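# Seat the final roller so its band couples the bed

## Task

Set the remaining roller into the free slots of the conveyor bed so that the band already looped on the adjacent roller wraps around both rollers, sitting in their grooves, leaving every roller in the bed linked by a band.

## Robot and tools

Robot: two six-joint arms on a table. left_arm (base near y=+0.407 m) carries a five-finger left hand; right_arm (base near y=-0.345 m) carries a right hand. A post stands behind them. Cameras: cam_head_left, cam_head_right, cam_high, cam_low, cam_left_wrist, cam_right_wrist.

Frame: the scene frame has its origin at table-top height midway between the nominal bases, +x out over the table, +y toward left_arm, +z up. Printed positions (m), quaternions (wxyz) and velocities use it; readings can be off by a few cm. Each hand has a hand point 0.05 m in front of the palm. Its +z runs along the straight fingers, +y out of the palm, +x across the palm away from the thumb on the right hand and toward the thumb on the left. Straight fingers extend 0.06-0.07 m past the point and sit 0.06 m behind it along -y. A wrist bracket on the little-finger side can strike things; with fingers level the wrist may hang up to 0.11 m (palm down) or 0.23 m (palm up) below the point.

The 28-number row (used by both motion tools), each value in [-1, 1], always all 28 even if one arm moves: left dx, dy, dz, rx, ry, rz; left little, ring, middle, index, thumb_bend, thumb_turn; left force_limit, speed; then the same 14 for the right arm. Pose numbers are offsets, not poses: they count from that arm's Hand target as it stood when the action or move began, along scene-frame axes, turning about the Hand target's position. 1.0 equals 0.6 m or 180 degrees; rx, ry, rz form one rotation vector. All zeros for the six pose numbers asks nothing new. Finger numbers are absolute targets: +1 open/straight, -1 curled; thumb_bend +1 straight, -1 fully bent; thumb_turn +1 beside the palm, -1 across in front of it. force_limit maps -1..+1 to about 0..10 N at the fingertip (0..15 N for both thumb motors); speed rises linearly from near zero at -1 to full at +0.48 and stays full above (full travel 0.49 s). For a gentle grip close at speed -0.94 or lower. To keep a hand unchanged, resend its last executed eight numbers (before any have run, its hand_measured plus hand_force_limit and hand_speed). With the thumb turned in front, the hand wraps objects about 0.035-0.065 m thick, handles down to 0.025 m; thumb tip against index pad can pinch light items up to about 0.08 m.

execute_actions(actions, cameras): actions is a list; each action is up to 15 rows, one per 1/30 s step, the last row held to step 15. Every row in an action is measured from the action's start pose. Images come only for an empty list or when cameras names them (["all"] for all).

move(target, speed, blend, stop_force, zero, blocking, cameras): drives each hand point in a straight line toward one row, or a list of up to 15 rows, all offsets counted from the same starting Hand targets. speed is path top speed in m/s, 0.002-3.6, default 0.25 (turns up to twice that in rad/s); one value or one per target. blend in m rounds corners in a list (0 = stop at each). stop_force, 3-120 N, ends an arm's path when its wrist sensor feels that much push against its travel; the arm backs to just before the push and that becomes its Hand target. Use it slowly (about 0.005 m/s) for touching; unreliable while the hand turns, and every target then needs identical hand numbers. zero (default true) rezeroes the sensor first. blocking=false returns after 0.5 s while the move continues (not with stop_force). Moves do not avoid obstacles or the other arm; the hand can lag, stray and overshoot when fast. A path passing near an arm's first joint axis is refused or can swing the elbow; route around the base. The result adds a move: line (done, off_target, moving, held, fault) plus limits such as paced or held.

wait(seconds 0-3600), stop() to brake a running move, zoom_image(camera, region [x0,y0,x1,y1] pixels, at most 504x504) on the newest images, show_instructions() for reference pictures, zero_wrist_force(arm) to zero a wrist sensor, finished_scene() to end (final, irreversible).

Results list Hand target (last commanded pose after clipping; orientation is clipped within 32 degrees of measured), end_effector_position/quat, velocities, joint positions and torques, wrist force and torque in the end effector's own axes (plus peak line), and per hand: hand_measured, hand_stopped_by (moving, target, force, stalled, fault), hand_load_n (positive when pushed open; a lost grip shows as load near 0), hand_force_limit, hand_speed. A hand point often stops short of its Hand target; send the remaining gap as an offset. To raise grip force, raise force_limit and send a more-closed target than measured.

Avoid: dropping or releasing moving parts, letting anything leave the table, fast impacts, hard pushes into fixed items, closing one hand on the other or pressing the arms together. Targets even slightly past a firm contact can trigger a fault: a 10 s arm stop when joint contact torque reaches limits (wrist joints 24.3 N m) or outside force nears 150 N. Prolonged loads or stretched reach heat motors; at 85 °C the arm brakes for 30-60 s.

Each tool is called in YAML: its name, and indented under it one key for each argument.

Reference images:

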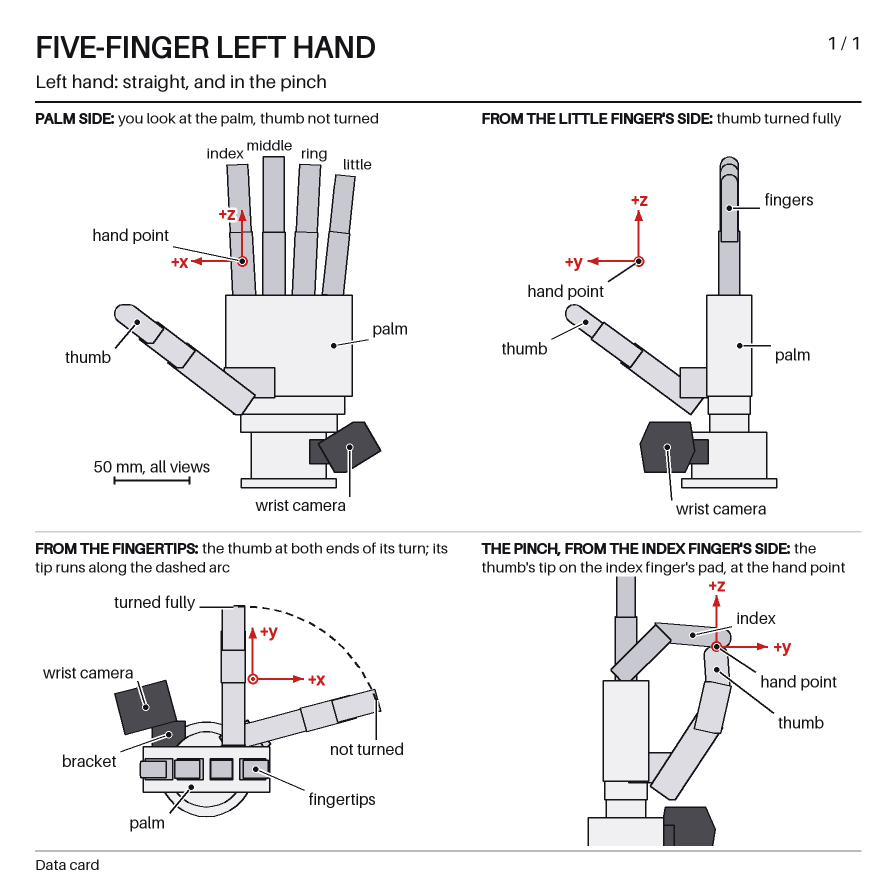

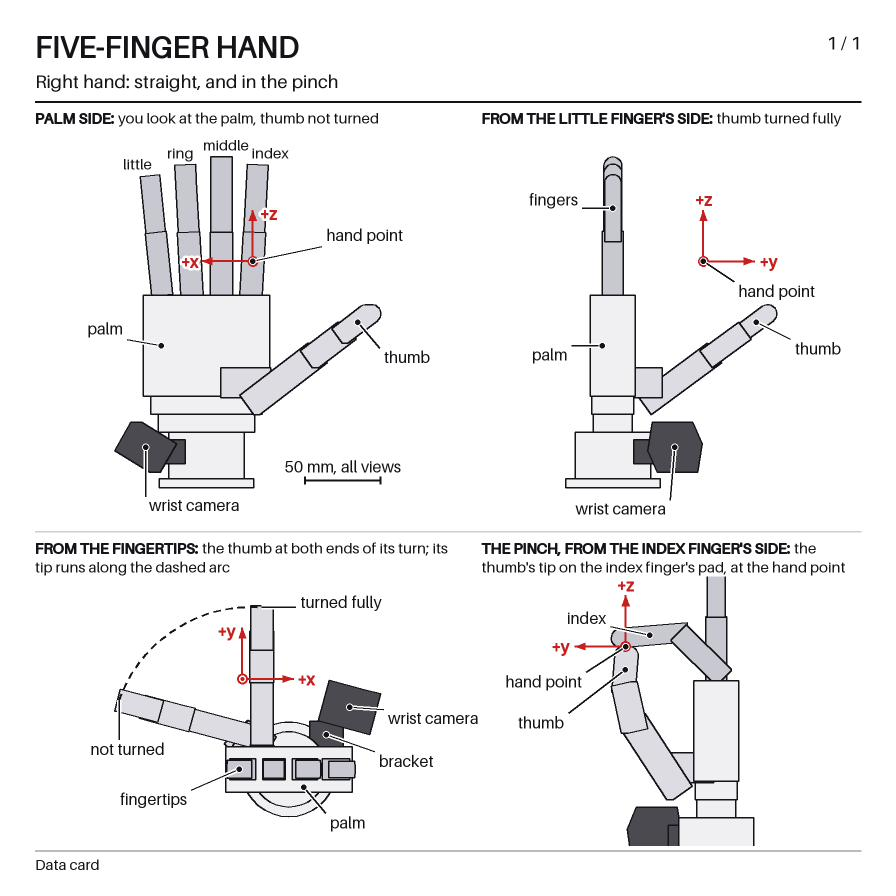

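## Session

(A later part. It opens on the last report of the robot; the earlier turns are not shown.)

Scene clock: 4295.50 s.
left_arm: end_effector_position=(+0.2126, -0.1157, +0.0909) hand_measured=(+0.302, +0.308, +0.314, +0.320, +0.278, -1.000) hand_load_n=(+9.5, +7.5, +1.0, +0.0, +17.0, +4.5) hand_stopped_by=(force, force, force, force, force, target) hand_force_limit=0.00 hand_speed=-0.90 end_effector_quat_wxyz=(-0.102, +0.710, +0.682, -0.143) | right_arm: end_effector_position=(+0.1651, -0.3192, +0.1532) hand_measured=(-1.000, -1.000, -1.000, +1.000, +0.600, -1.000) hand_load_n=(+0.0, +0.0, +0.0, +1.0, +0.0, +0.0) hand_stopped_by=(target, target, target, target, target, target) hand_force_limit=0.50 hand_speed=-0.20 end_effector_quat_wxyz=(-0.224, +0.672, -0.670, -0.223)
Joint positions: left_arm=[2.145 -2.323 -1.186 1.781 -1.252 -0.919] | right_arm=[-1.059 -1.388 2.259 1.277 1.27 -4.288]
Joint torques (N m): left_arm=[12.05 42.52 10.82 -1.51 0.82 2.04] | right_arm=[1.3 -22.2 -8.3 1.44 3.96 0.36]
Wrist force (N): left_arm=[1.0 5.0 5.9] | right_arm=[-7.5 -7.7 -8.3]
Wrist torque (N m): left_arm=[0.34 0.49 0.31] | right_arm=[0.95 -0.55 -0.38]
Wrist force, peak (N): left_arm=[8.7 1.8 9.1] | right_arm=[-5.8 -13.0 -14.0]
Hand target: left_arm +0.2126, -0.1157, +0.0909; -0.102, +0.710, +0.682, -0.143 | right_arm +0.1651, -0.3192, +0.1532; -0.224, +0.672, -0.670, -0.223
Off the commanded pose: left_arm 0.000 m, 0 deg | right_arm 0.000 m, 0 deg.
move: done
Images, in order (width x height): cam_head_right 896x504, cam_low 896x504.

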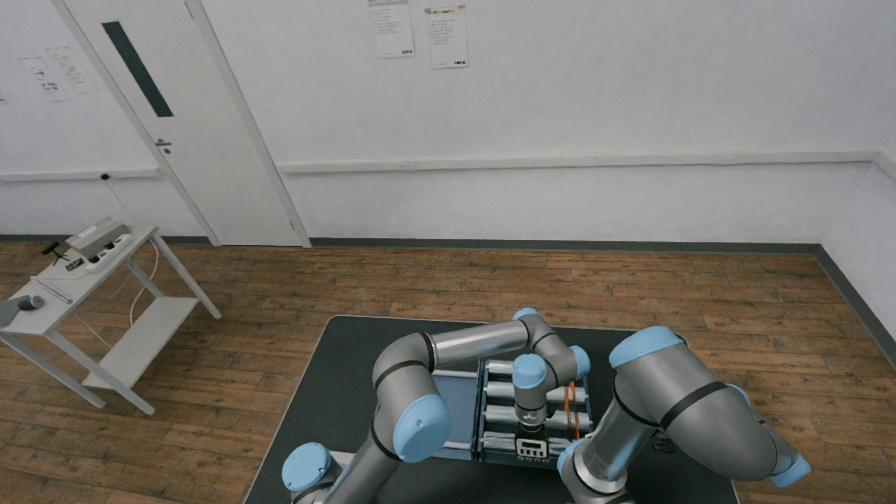

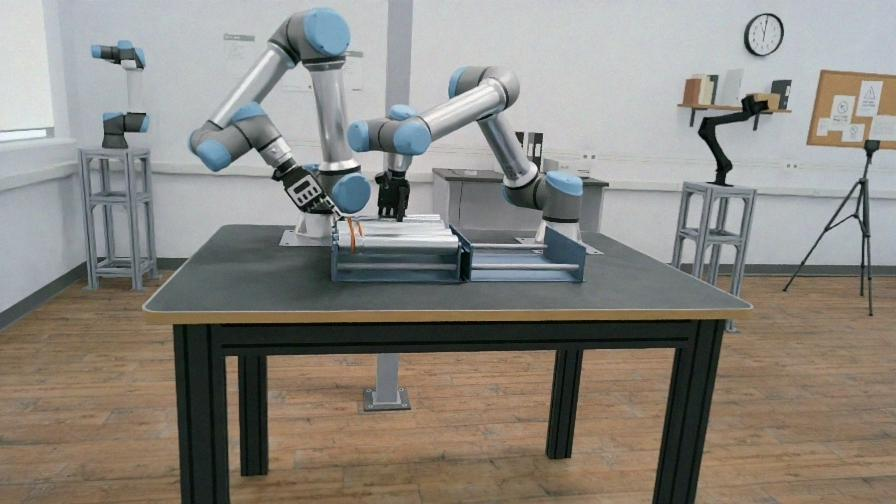

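move:
  target:
    - [0.0018,0,0.001,0,0,0,-0.1,-0.1,-0.1,-0.1,-0.3,-1,0.0,-0.9, 0.0,0.0,-0.0015,0,0,0,-1,-1,-1,1,0.6,-1,0.5,-0.2]
    - [0.0018,0,-0.006,0,0,0,-0.1,-0.1,-0.1,-0.1,-0.3,-1,0.0,-0.9, 0.0,0.0,-0.003,0,0,0,-1,-1,-1,1,0.6,-1,0.5,-0.2]
  speed: 0.006
  stop_force: 14
  cameras: ["cam_low","cam_head_right"]

zoom_image:
  camera: "cam_low"
  region: [328, 205, 378, 255]

zoom_image:
  camera: "cam_low"
  region: [425, 200, 475, 250]

zoom_image:
  camera: "cam_head_right"
  region: [465, 355, 545, 465]

Scene clock: 4305.93 s.
left_arm: end_effector_position=(+0.2137, -0.1157, +0.0873) hand_measured=(+0.302, +0.308, +0.314, +0.320, +0.278, -1.000) hand_load_n=(+5.0, +2.0, +0.0, +0.0, +22.5, +4.5) hand_stopped_by=(force, force, force, force, force, target) hand_force_limit=0.00 hand_speed=-0.90 end_effector_quat_wxyz=(-0.102, +0.710, +0.682, -0.143) | right_arm: end_effector_position=(+0.1651, -0.3192, +0.1514) hand_measured=(-1.000, -1.000, -1.000, +1.000, +0.600, -1.000) hand_load_n=(+0.0, +0.0, +0.0, +1.5, +0.0, +0.0) hand_stopped_by=(target, target, target, target, target, target) hand_force_limit=0.50 hand_speed=-0.20 end_effector_quat_wxyz=(-0.224, +0.672, -0.670, -0.223)
Joint positions: left_arm=[2.147 -2.327 -1.188 1.787 -1.252 -0.917] | right_arm=[-1.059 -1.384 2.26 1.272 1.27 -4.288]
Joint torques (N m): left_arm=[-6.74 40.26 7.54 -3.11 4.17 2.2] | right_arm=[-0.72 -10.04 1.7 -4.14 5.34 -0.36]
Wrist force (N): left_arm=[0.2 16.7 -0.8] | right_arm=[-15.0 -17.0 -17.6]
Wrist torque (N m): left_arm=[0.81 0.15 -0.13] | right_arm=[1.53 -0.82 -0.86]
Wrist force, peak (N): left_arm=[0.3 16.9 -0.8] | right_arm=[-15.0 -17.1 -17.9]
Hand target: left_arm +0.2137, -0.1157, +0.0873; -0.102, +0.710, +0.682, -0.143 | right_arm +0.1651, -0.3192, +0.1514; -0.224, +0.672, -0.670, -0.223
Off the commanded pose: left_arm 0.000 m, 0 deg | right_arm 0.000 m, 0 deg.
move: done
Images, in order (width x height): cam_head_right 896x504, cam_low 896x504.

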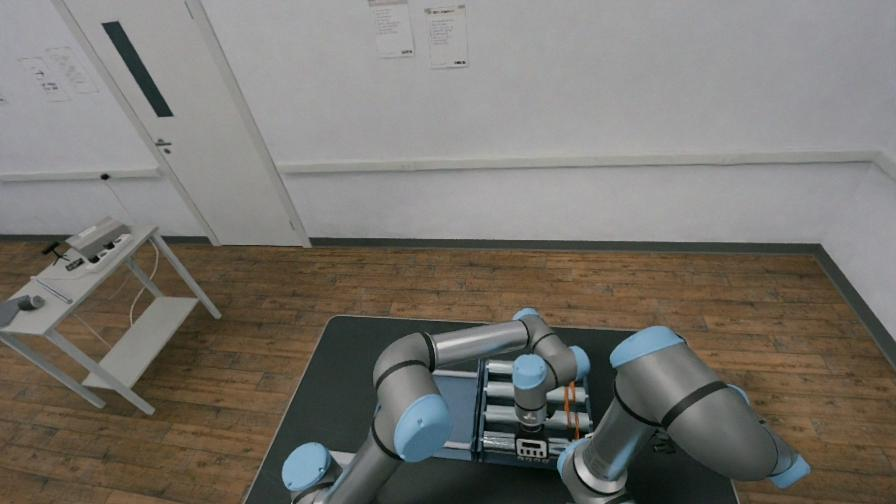

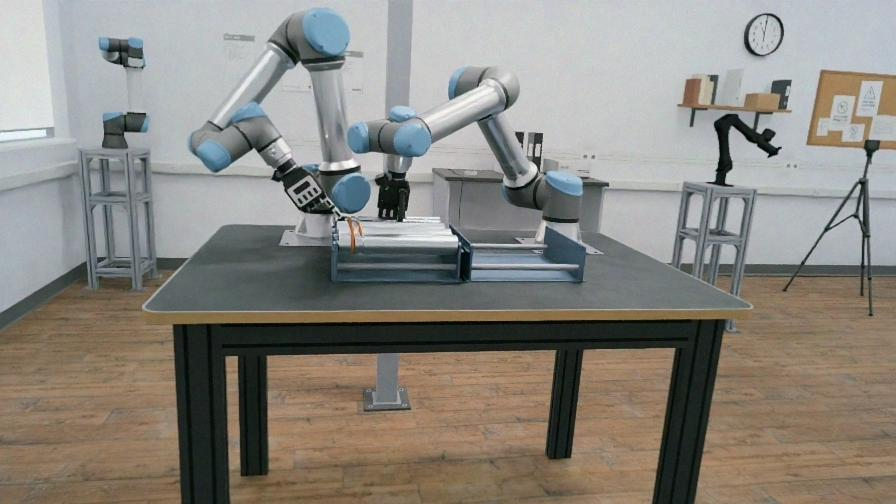

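Scaled by 10.080 from the camera's image (finer frame: 1280x720).

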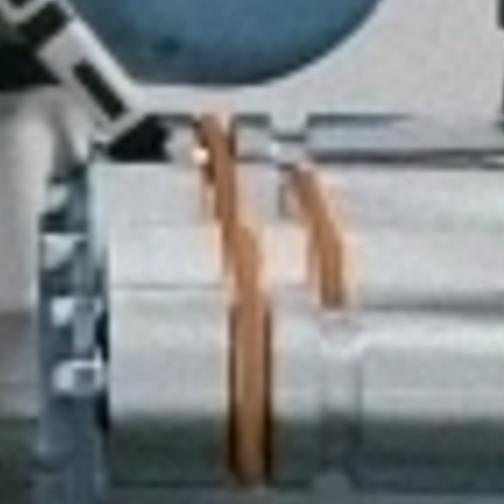

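Scaled by 10.080 from the camera's image (finer frame: 1280x720).

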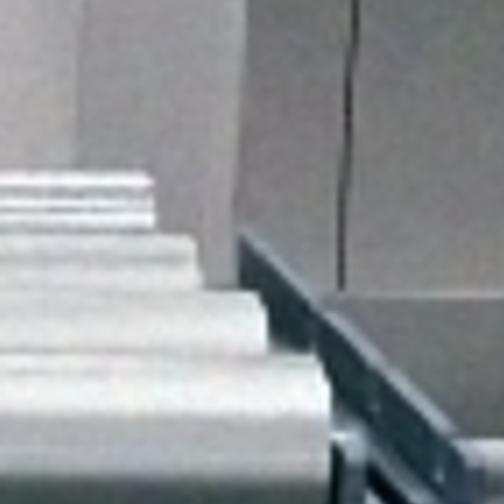

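Scaled by 4.582 from the camera's image (finer frame: 1280x720).

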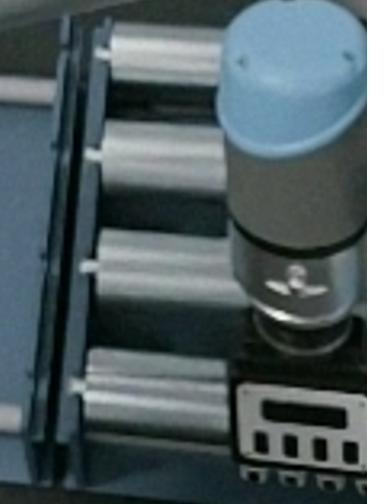

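move:
  target:
    - [-0.0,0,0.0,0,0,0,-0.1,-0.1,-0.1,-0.1,-0.3,-1,0.0,-0.9, 0.003,0.0,0.004,0,0,0,-1,-1,-1,1,0.6,-1,0.5,-0.2]
  speed: 0.008
  cameras: ["cam_low","cam_high"]

zoom_image:
  camera: "cam_low"
  region: [328, 205, 378, 255]

zoom_image:
  camera: "cam_high"
  region: [260, 205, 300, 255]

Scene clock: 4315.00 s.
left_arm: end_effector_position=(+0.2137, -0.1157, +0.0873) hand_measured=(+0.302, +0.308, +0.314, +0.320, +0.278, -1.000) hand_load_n=(+4.5, +2.5, +0.0, +0.0, +22.0, +4.5) hand_stopped_by=(force, force, force, force, force, target) hand_force_limit=0.00 hand_speed=-0.90 end_effector_quat_wxyz=(-0.102, +0.710, +0.682, -0.143) | right_arm: end_effector_position=(+0.1669, -0.3192, +0.1537) hand_measured=(-1.000, -1.000, -1.000, +1.000, +0.600, -1.000) hand_load_n=(+0.0, +0.0, +0.0, +0.0, +0.0, +0.0) hand_stopped_by=(target, target, target, target, target, target) hand_force_limit=0.50 hand_speed=-0.20 end_effector_quat_wxyz=(-0.224, +0.672, -0.670, -0.223)
Joint positions: left_arm=[2.147 -2.327 -1.188 1.787 -1.252 -0.917] | right_arm=[-1.053 -1.386 2.254 1.279 1.267 -4.282]
Joint torques (N m): left_arm=[-20.95 40.85 7.78 -3.31 4.16 2.38] | right_arm=[6.12 -24.5 -17.92 5.08 -2.07 1.86]
Wrist force (N): left_arm=[1.3 17.1 -2.1] | right_arm=[0.5 0.4 -1.5]
Wrist torque (N m): left_arm=[0.71 0.14 -0.21] | right_arm=[0.43 -0.30 0.00]
Wrist force, peak (N): left_arm=[1.0 17.4 -2.1] | right_arm=[-15.0 -17.1 -18.0]
Hand target: left_arm +0.2137, -0.1157, +0.0873; -0.102, +0.710, +0.682, -0.143 | right_arm +0.1669, -0.3192, +0.1538; -0.224, +0.672, -0.670, -0.223
Off the commanded pose: left_arm 0.000 m, 0 deg | right_arm 0.000 m, 0 deg.
move: done
Images, in order (width x height): cam_high 896x504, cam_low 896x504.

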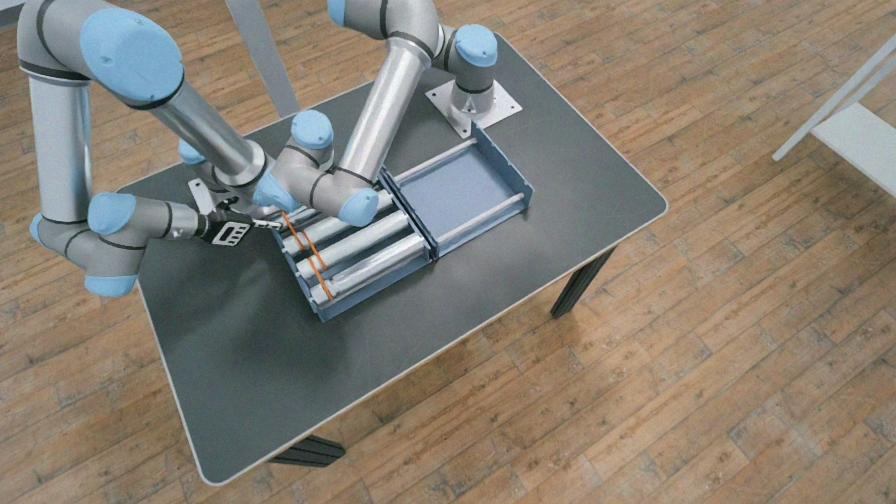

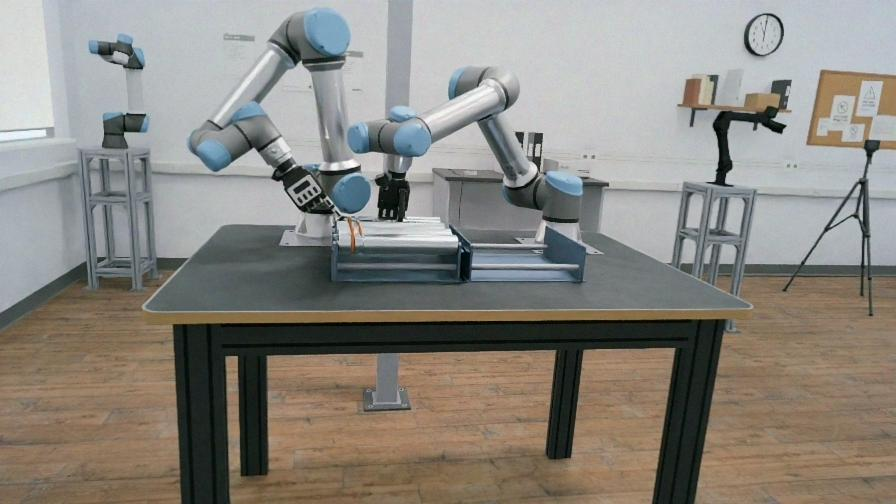

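Scaled by 10.080 from the camera's image (finer frame: 1280x720).

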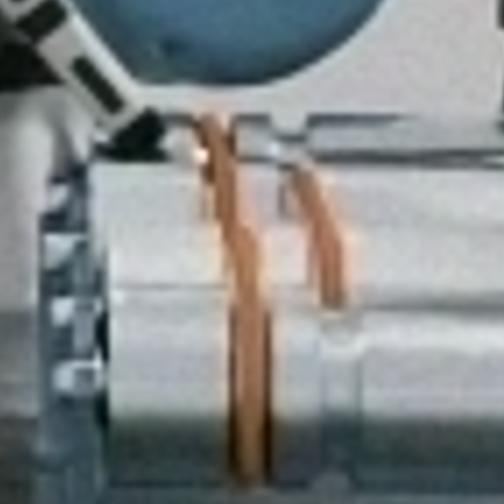

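Scaled by 10.080 from the camera's image (finer frame: 1280x720).

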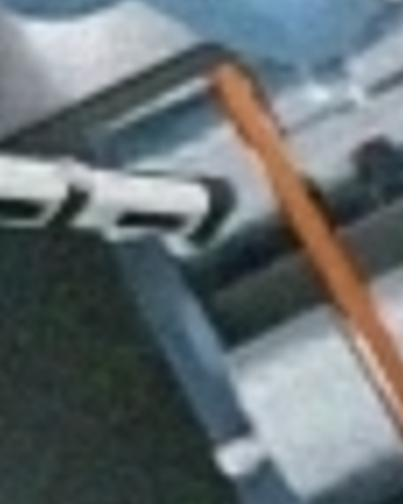

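execute_actions:
  actions: []
  cameras: ["all"]

Scene clock: 4326.90 s.
left_arm: end_effector_position=(+0.2137, -0.1157, +0.0873) hand_measured=(+0.302, +0.308, +0.314, +0.320, +0.278, -1.000) hand_load_n=(+4.5, +2.5, +0.0, +0.0, +22.0, +4.0) hand_stopped_by=(force, force, force, force, force, target) hand_force_limit=0.00 hand_speed=-0.90 end_effector_quat_wxyz=(-0.102, +0.710, +0.682, -0.143) | right_arm: end_effector_position=(+0.1669, -0.3192, +0.1538) hand_measured=(-1.000, -1.000, -1.000, +1.000, +0.600, -1.000) hand_load_n=(+0.0, +0.0, +0.0, +0.0, +0.0, +0.0) hand_stopped_by=(target, target, target, target, target, target) hand_force_limit=0.50 hand_speed=-0.20 end_effector_quat_wxyz=(-0.224, +0.672, -0.670, -0.223)
Joint positions: left_arm=[2.147 -2.327 -1.188 1.787 -1.252 -0.917] | right_arm=[-1.053 -1.387 2.253 1.279 1.266 -4.282]
Joint velocities: within noise
Joint torques (N m): left_arm=[-20.74 41.16 7.99 -4.18 4.07 2.25] | right_arm=[6.16 -23.9 -18.85 5.12 -2.34 1.69]
Motor temperatures (°C): left_arm=[36 38 39 40 43 35] | right_arm=[34 37 32 40 40 37]
Wrist force (N): left_arm=[1.1 17.3 -1.9] | right_arm=[0.6 1.0 -1.5]
Wrist torque (N m): left_arm=[0.72 0.14 -0.22] | right_arm=[0.43 -0.30 0.02]
Wrist force, peak (N): left_arm=[1.3 17.6 -1.9] | right_arm=[0.6 1.1 -1.9]
Hand target: left_arm +0.2137, -0.1157, +0.0873; -0.102, +0.710, +0.682, -0.143 | right_arm +0.1669, -0.3192, +0.1538; -0.224, +0.672, -0.670, -0.223
Off the commanded pose: left_arm 0.000 m, 0 deg | right_arm 0.000 m, 0 deg.

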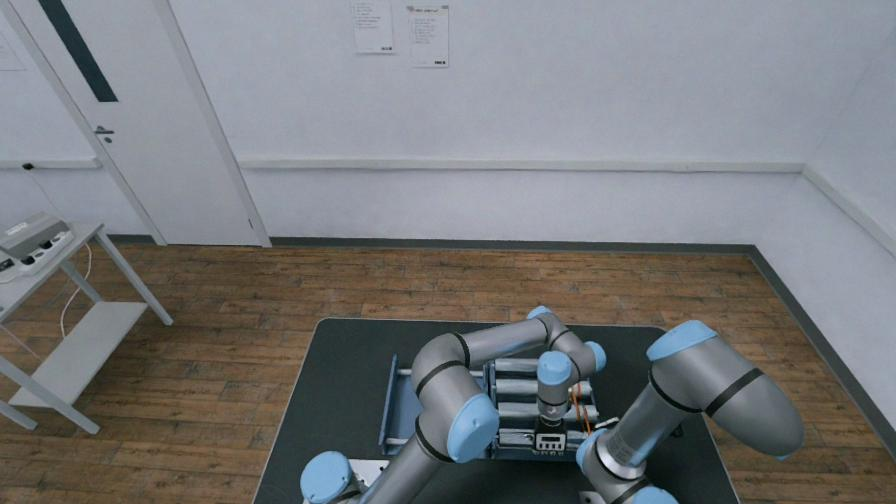

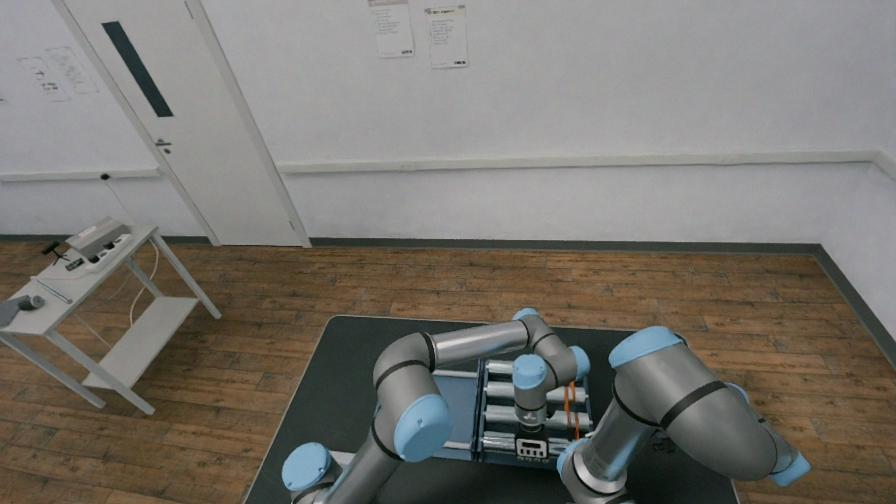

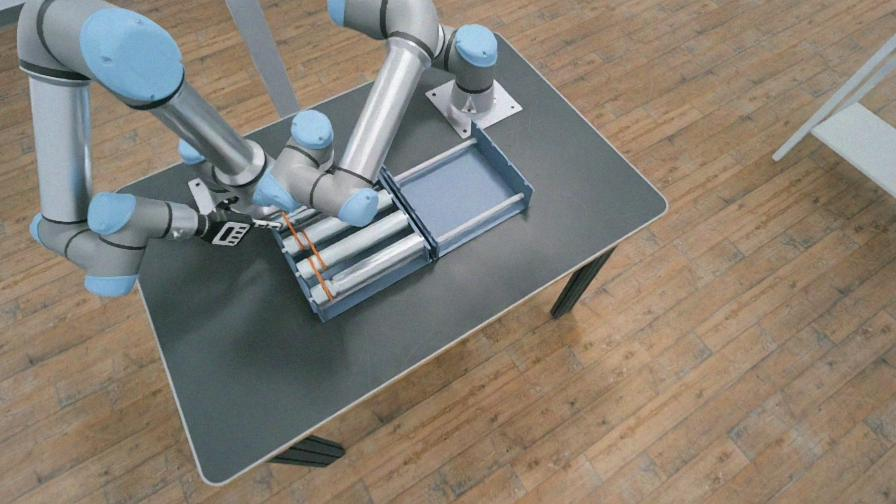

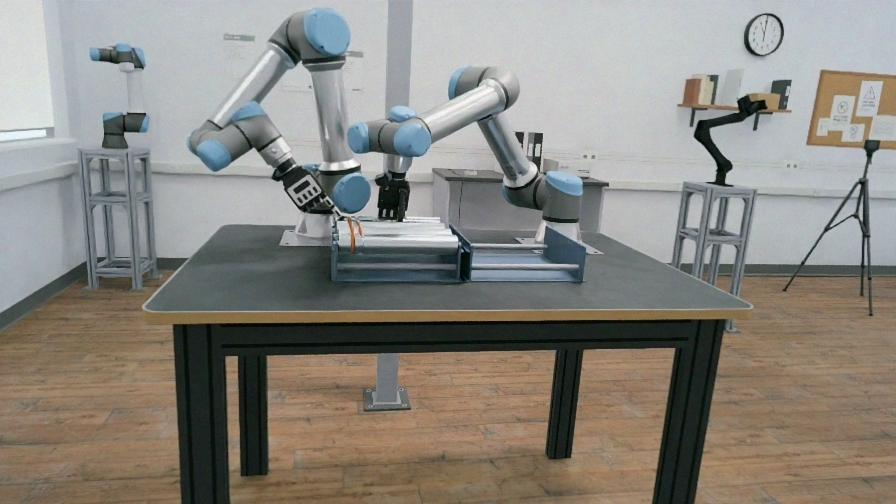

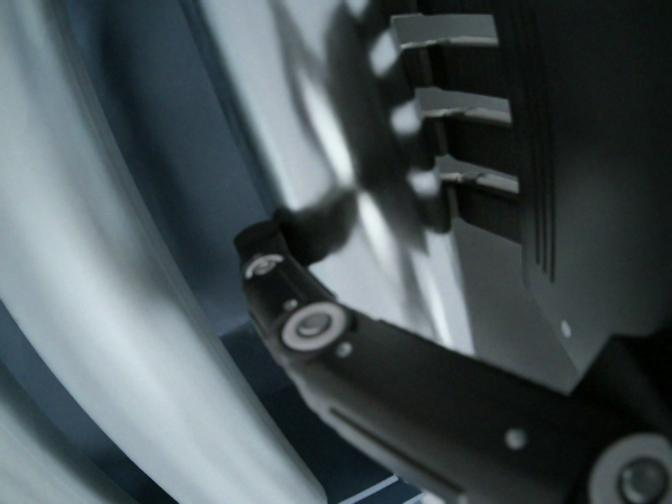

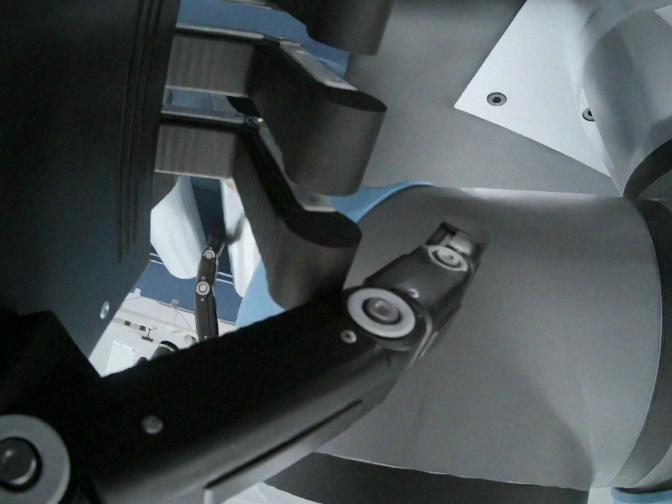

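zoom_image:
  camera: "cam_low"
  region: [328, 205, 468, 285]

zoom_image:
  camera: "cam_high"
  region: [240, 180, 440, 320]

zoom_image:
  camera: "cam_head_right"
  region: [465, 355, 605, 475]

Scaled by 3.600 from the camera's image (finer frame: 1280x720).

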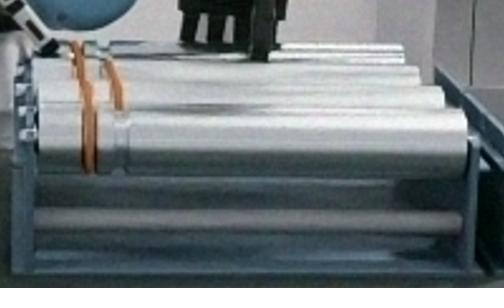

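Scaled by 2.520 from the camera's image (finer frame: 1280x720).

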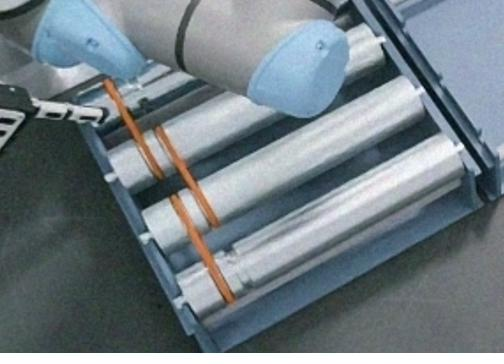

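Scaled by 3.600 from the camera's image (finer frame: 1280x720).

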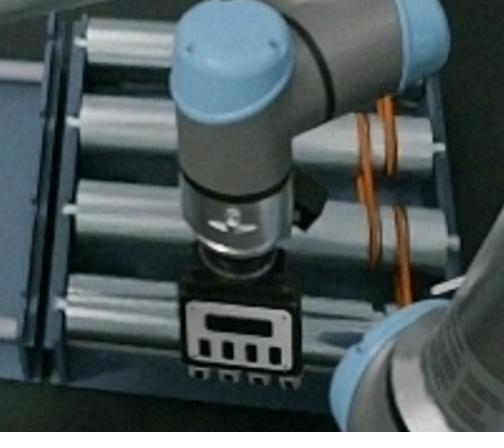

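zoom_image:
  camera: "cam_head_right"
  region: [465, 355, 545, 465]

zoom_image:
  camera: "cam_low"
  region: [425, 200, 475, 250]

zoom_image:
  camera: "cam_low"
  region: [328, 205, 378, 255]

Scaled by 4.582 from the camera's image (finer frame: 1280x720).

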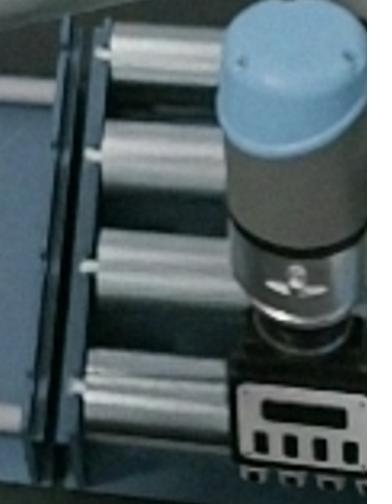

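Scaled by 10.080 from the camera's image (finer frame: 1280x720).

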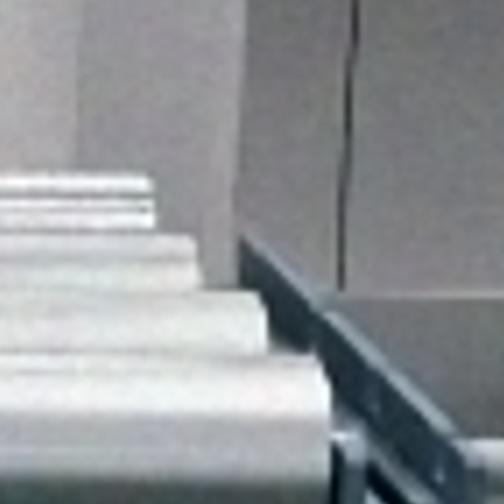

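Scaled by 10.080 from the camera's image (finer frame: 1280x720).

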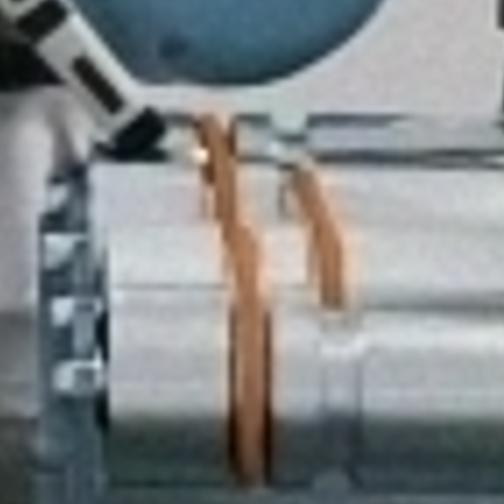

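move:
  target: [0.00083,0,0,0,0,0,-0.1,-0.1,-0.1,-0.1,-0.3,-1,0.0,-0.9,0,0,0,0,0,0,-1,-1,-1,1,0.6,-1,0.5,-0.2]
  speed: 0.005
  stop_force: 12

Scene clock: 4340.50 s.
left_arm: end_effector_position=(+0.2142, -0.1157, +0.0873) hand_measured=(+0.302, +0.308, +0.314, +0.320, +0.278, -1.000) hand_load_n=(+7.0, +5.5, +0.0, +0.0, +20.0, +4.5) hand_stopped_by=(force, force, force, force, force, target) hand_force_limit=0.00 hand_speed=-0.90 end_effector_quat_wxyz=(-0.102, +0.710, +0.682, -0.143) | right_arm: end_effector_position=(+0.1669, -0.3192, +0.1538) hand_measured=(-1.000, -1.000, -1.000, +1.000, +0.600, -1.000) hand_load_n=(+0.0, +0.0, +0.0, +0.0, +0.0, +0.0) hand_stopped_by=(target, target, target, target, target, target) hand_force_limit=0.50 hand_speed=-0.20 end_effector_quat_wxyz=(-0.224, +0.672, -0.670, -0.223)
Joint positions: left_arm=[2.147 -2.327 -1.187 1.786 -1.252 -0.916] | right_arm=[-1.053 -1.387 2.253 1.279 1.266 -4.282]
Joint torques (N m): left_arm=[8.61 41.56 24.45 -5.59 1.62 2.43] | right_arm=[6.61 -24 -19.12 4.71 -2.27 1.67]
Wrist force (N): left_arm=[2.5 10.5 1.5] | right_arm=[0.4 0.8 -2.0]
Wrist torque (N m): left_arm=[0.37 0.25 0.09] | right_arm=[0.41 -0.28 -0.01]
Wrist force, peak (N): left_arm=[1.2 17.5 -2.0] | right_arm=[0.3 1.0 -2.3]
Hand target: left_arm +0.2142, -0.1157, +0.0873; -0.102, +0.710, +0.682, -0.143 | right_arm +0.1669, -0.3192, +0.1538; -0.224, +0.672, -0.670, -0.223
Off the commanded pose: left_arm 0.000 m, 0 deg | right_arm 0.000 m, 0 deg.
move: done

move:
  target: [0.00083,0,0,0,0,0,-0.1,-0.1,-0.1,-0.1,-0.3,-1,0.0,-0.9,0,0,0,0,0,0,-1,-1,-1,1,0.6,-1,0.5,-0.2]
  speed: 0.005
  stop_force: 12

move:
  target: [0,0,-0.0042,0,0,0,-0.1,-0.1,-0.1,-0.1,-0.3,-1,0.0,-0.9,0,0,0,0,0,0,-1,-1,-1,1,0.6,-1,0.5,-0.2]
  speed: 0.004
  stop_force: 12

Scene clock: 4345.40 s.
left_arm: end_effector_position=(+0.2147, -0.1157, +0.0873) hand_measured=(+0.302, +0.308, +0.314, +0.320, +0.278, -1.000) hand_load_n=(+9.0, +7.5, +2.0, +0.0, +18.0, +4.5) hand_stopped_by=(force, force, force, force, force, target) hand_force_limit=0.00 hand_speed=-0.90 end_effector_quat_wxyz=(-0.102, +0.710, +0.682, -0.143) | right_arm: end_effector_position=(+0.1669, -0.3192, +0.1538) hand_measured=(-1.000, -1.000, -1.000, +1.000, +0.600, -1.000) hand_load_n=(+0.0, +0.0, +0.0, +0.0, +0.0, +0.0) hand_stopped_by=(target, target, target, target, target, target) hand_force_limit=0.50 hand_speed=-0.20 end_effector_quat_wxyz=(-0.224, +0.672, -0.670, -0.223)
Joint positions: left_arm=[2.148 -2.328 -1.187 1.786 -1.252 -0.916] | right_arm=[-1.053 -1.387 2.253 1.279 1.266 -4.282]
Joint torques (N m): left_arm=[12.07 42.95 26.19 -4.8 0.85 2.54] | right_arm=[6.61 -23 -18.59 3.14 -2.18 1.65]
Wrist force (N): left_arm=[3.2 4.3 5.9] | right_arm=[0.3 0.9 -2.1]
Wrist torque (N m): left_arm=[0.11 0.41 0.34] | right_arm=[0.44 -0.27 -0.01]
Wrist force, peak (N): left_arm=[2.5 10.7 1.8] | right_arm=[0.4 1.1 -2.2]
Hand target: left_arm +0.2147, -0.1157, +0.0873; -0.102, +0.710, +0.682, -0.143 | right_arm +0.1669, -0.3192, +0.1538; -0.224, +0.672, -0.670, -0.223
Off the commanded pose: left_arm 0.000 m, 0 deg | right_arm 0.000 m, 0 deg.
move: done

Scene clock: 4346.57 s.
left_arm: end_effector_position=(+0.2146, -0.1157, +0.0853) hand_measured=(+0.302, +0.308, +0.314, +0.320, +0.278, -1.000) hand_load_n=(+6.5, +5.5, +0.5, +0.0, +18.0, +4.5) hand_stopped_by=(force, force, force, force, force, target) hand_force_limit=0.00 hand_speed=-0.90 end_effector_quat_wxyz=(-0.102, +0.710, +0.682, -0.143) | right_arm: end_effector_position=(+0.1669, -0.3192, +0.1538) hand_measured=(-1.000, -1.000, -1.000, +1.000, +0.600, -1.000) hand_load_n=(+0.0, +0.0, +0.0, +0.0, +0.0, +0.0) hand_stopped_by=(target, target, target, target, target, target) hand_force_limit=0.50 hand_speed=-0.20 end_effector_quat_wxyz=(-0.224, +0.672, -0.670, -0.223)
Joint positions: left_arm=[2.148 -2.33 -1.189 1.79 -1.252 -0.916] | right_arm=[-1.053 -1.387 2.253 1.279 1.266 -4.282]
Joint torques (N m): left_arm=[10.97 49.77 21.56 -3.66 0.83 2.26] | right_arm=[6.29 -22.02 -18.37 2.88 -2.1 1.49]
Wrist force (N): left_arm=[0.6 1.1 -7.8] | right_arm=[0.9 1.6 -1.6]
Wrist torque (N m): left_arm=[0.32 -0.05 0.36] | right_arm=[0.46 -0.27 0.04]
Wrist force, peak (N): left_arm=[3.2 4.4 5.9] | right_arm=[0.9 1.6 -1.6]
Hand target: left_arm +0.2147, -0.1157, +0.0854; -0.102, +0.710, +0.682, -0.143 (not the last commanded pose) | right_arm +0.1669, -0.3192, +0.1538; -0.224, +0.672, -0.670, -0.223
Off the commanded pose: left_arm 0.001 m, 0 deg | right_arm 0.000 m, 0 deg.
move: contact (left_arm)

wait:
  seconds: 0.1
  cameras: ["cam_low", "cam_head_right", "cam_high"]

zoom_image:
  camera: "cam_low"
  region: [425, 200, 475, 250]

zoom_image:
  camera: "cam_low"
  region: [328, 205, 378, 255]

zoom_image:
  camera: "cam_head_right"
  region: [465, 355, 545, 465]

Scene clock: 4350.87 s.
left_arm: end_effector_position=(+0.2147, -0.1157, +0.0854) hand_measured=(+0.302, +0.308, +0.314, +0.320, +0.278, -1.000) hand_load_n=(+7.0, +6.0, +1.0, +0.0, +18.0, +4.5) hand_stopped_by=(force, force, force, force, force, target) hand_force_limit=0.00 hand_speed=-0.90 end_effector_quat_wxyz=(-0.102, +0.710, +0.682, -0.143) | right_arm: end_effector_position=(+0.1669, -0.3192, +0.1538) hand_measured=(-1.000, -1.000, -1.000, +1.000, +0.600, -1.000) hand_load_n=(+0.0, +0.0, +0.0, +0.0, +0.0, +0.0) hand_stopped_by=(target, target, target, target, target, target) hand_force_limit=0.50 hand_speed=-0.20 end_effector_quat_wxyz=(-0.224, +0.672, -0.670, -0.223)
Joint positions: left_arm=[2.148 -2.33 -1.189 1.79 -1.252 -0.916] | right_arm=[-1.053 -1.387 2.253 1.279 1.266 -4.282]
Joint torques (N m): left_arm=[6.84 64.08 23.01 -3.54 0.91 2.16] | right_arm=[6.4 -21.34 -18.3 1.64 -2.01 1.42]
Wrist force (N): left_arm=[1.7 2.7 -4.5] | right_arm=[0.6 1.4 -1.6]
Wrist torque (N m): left_arm=[0.33 0.03 0.35] | right_arm=[0.43 -0.23 0.02]
Wrist force, peak (N): left_arm=[0.5 1.7 -7.8] | right_arm=[0.9 1.4 -1.6]
Hand target: left_arm +0.2147, -0.1157, +0.0854; -0.102, +0.710, +0.682, -0.143 (not the last commanded pose) | right_arm +0.1669, -0.3192, +0.1538; -0.224, +0.672, -0.670, -0.223
Off the commanded pose: left_arm 0.001 m, 0 deg | right_arm 0.000 m, 0 deg.
wait: 0.10 s; at rest from the start
Images, in order (width x height): cam_head_right 896x504, cam_high 896x504, cam_low 896x504.

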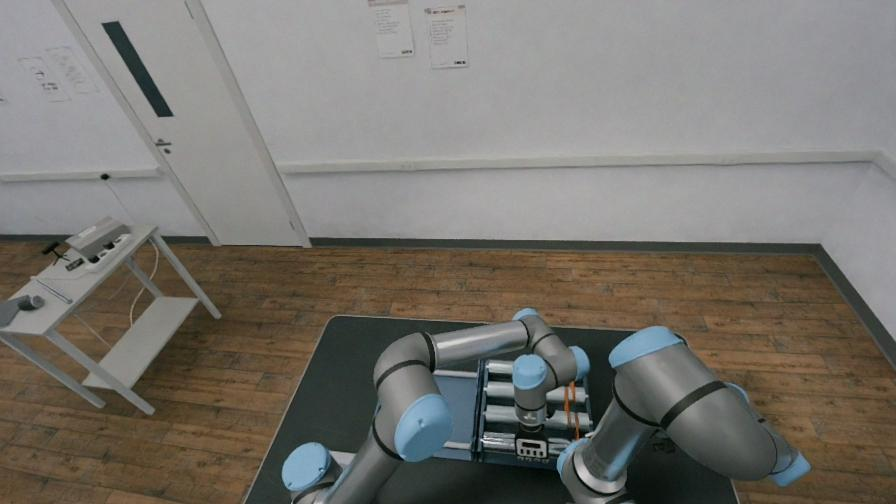

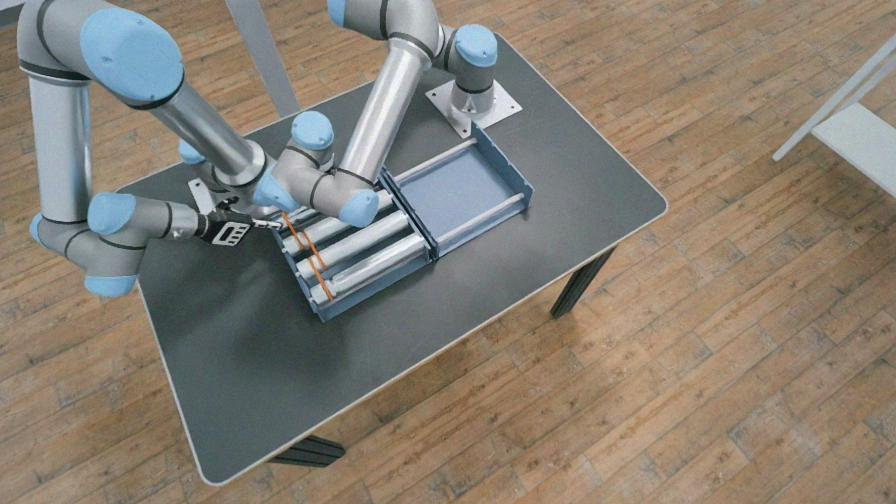

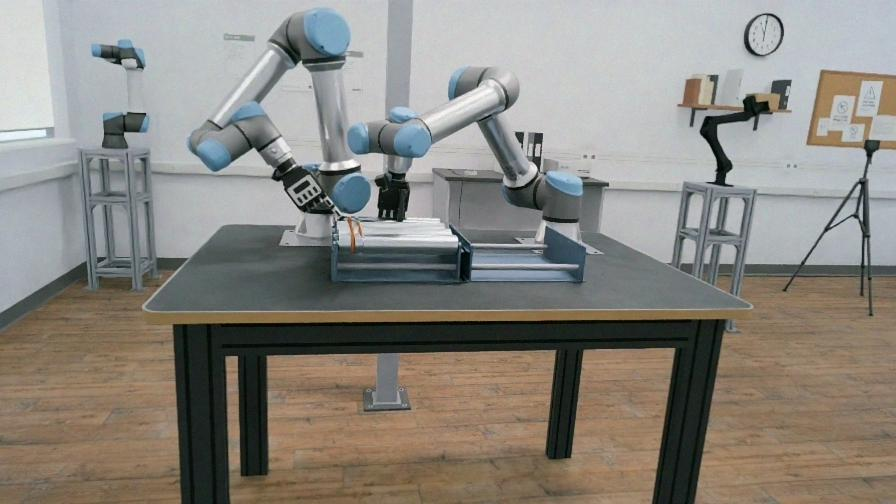

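Scaled by 10.080 from the camera's image (finer frame: 1280x720).

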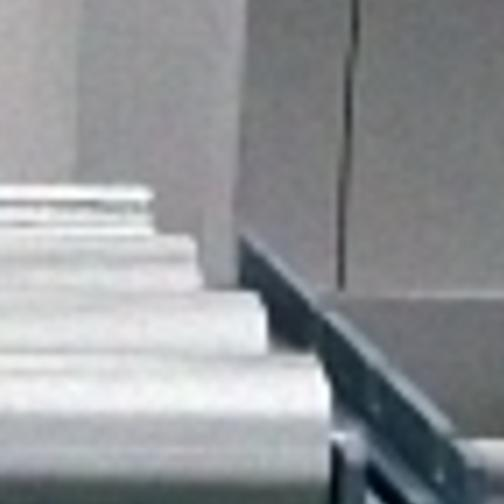

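Scaled by 10.080 from the camera's image (finer frame: 1280x720).

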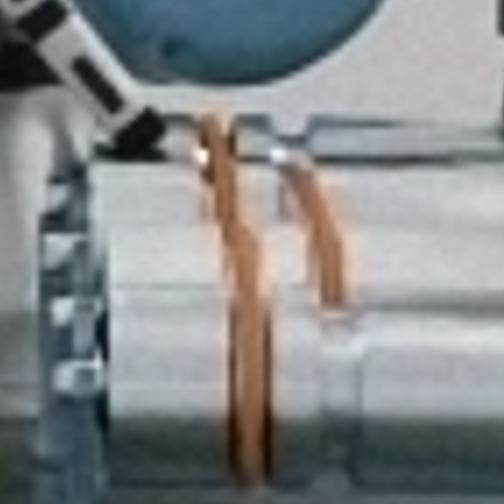

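Scaled by 4.582 from the camera's image (finer frame: 1280x720).

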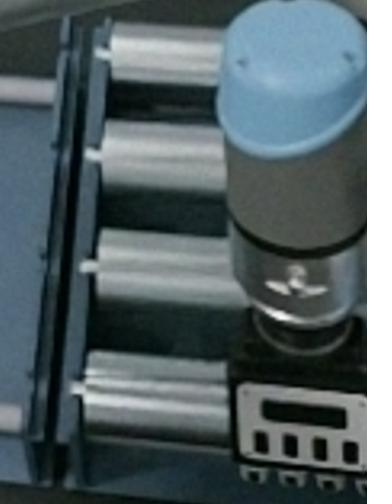

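move:
  target: [0,0,0.0008,0,0,0,-0.1,-0.1,-0.1,-0.1,-0.3,-1,0.0,-0.9,0,0,0,0,0,0,-1,-1,-1,1,0.6,-1,0.5,-0.2]
  speed: 0.004

move:
  target: [0,0,0,0,0,0,0.33,0.34,0.34,0.35,0.31,-1,0.0,-0.92,0,0,0,0,0,0,-1,-1,-1,1,0.6,-1,0.5,-0.2]
  speed: 0.004

Scene clock: 4365.23 s.
left_arm: end_effector_position=(+0.2147, -0.1157, +0.0858) hand_measured=(+0.302, +0.308, +0.314, +0.320, +0.278, -1.000) hand_load_n=(+7.5, +7.0, +2.0, +1.0, +18.0, +5.0) hand_stopped_by=(force, force, force, force, force, target) hand_force_limit=0.00 hand_speed=-0.90 end_effector_quat_wxyz=(-0.102, +0.710, +0.682, -0.143) | right_arm: end_effector_position=(+0.1669, -0.3192, +0.1538) hand_measured=(-1.000, -1.000, -1.000, +1.000, +0.600, -1.000) hand_load_n=(+0.0, +0.0, +0.0, +0.0, +0.0, +0.0) hand_stopped_by=(target, target, target, target, target, target) hand_force_limit=0.50 hand_speed=-0.20 end_effector_quat_wxyz=(-0.224, +0.672, -0.670, -0.223)
Joint positions: left_arm=[2.148 -2.329 -1.188 1.789 -1.252 -0.916] | right_arm=[-1.053 -1.387 2.253 1.279 1.266 -4.282]
Joint torques (N m): left_arm=[0.39 69.82 25.62 -5.3 1.08 2.26] | right_arm=[6.35 -20.71 -17.7 1.53 -1.77 1.33]
Wrist force (N): left_arm=[2.6 6.6 5.2] | right_arm=[0.6 1.1 -1.6]
Wrist torque (N m): left_arm=[0.26 0.29 0.22] | right_arm=[0.39 -0.26 0.01]
Wrist force, peak (N): left_arm=[2.3 6.7 5.3] | right_arm=[0.9 1.4 -1.6]
Hand target: left_arm +0.2147, -0.1157, +0.0858; -0.102, +0.710, +0.682, -0.143 | right_arm +0.1669, -0.3192, +0.1538; -0.224, +0.672, -0.670, -0.223
Off the commanded pose: left_arm 0.000 m, 0 deg | right_arm 0.000 m, 0 deg.
move: done

Scene clock: 4365.80 s.
left_arm: end_effector_position=(+0.2147, -0.1157, +0.0859) hand_measured=(+0.330, +0.340, +0.340, +0.350, +0.314, -1.000) hand_load_n=(+0.0, +0.0, +0.0, +0.0, +7.0, +4.0) hand_stopped_by=(target, target, target, target, target, target) hand_force_limit=0.00 hand_speed=-0.92 end_effector_quat_wxyz=(-0.102, +0.710, +0.682, -0.143) | right_arm: end_effector_position=(+0.1669, -0.3192, +0.1538) hand_measured=(-1.000, -1.000, -1.000, +1.000, +0.600, -1.000) hand_load_n=(+0.0, +0.0, +0.0, +0.0, +0.0, +0.0) hand_stopped_by=(target, target, target, target, target, target) hand_force_limit=0.50 hand_speed=-0.20 end_effector_quat_wxyz=(-0.224, +0.672, -0.670, -0.223)
Joint positions: left_arm=[2.148 -2.329 -1.188 1.789 -1.253 -0.916] | right_arm=[-1.053 -1.387 2.253 1.279 1.266 -4.282]
Joint torques (N m): left_arm=[0.67 55.32 16.64 -4.05 2.32 2.28] | right_arm=[6.24 -20.41 -17.61 1.61 -1.65 1.3]
Wrist force (N): left_arm=[1.4 5.3 -4.2] | right_arm=[0.9 1.4 -1.6]
Wrist torque (N m): left_arm=[0.33 -0.10 -0.13] | right_arm=[0.41 -0.27 0.04]
Wrist force, peak (N): left_arm=[1.5 11.1 -5.5] | right_arm=[0.6 1.3 -1.8]
Hand target: left_arm +0.2147, -0.1157, +0.0858; -0.102, +0.710, +0.682, -0.143 | right_arm +0.1669, -0.3192, +0.1538; -0.224, +0.672, -0.670, -0.223
Off the commanded pose: left_arm 0.000 m, 0 deg | right_arm 0.000 m, 0 deg.
move: done


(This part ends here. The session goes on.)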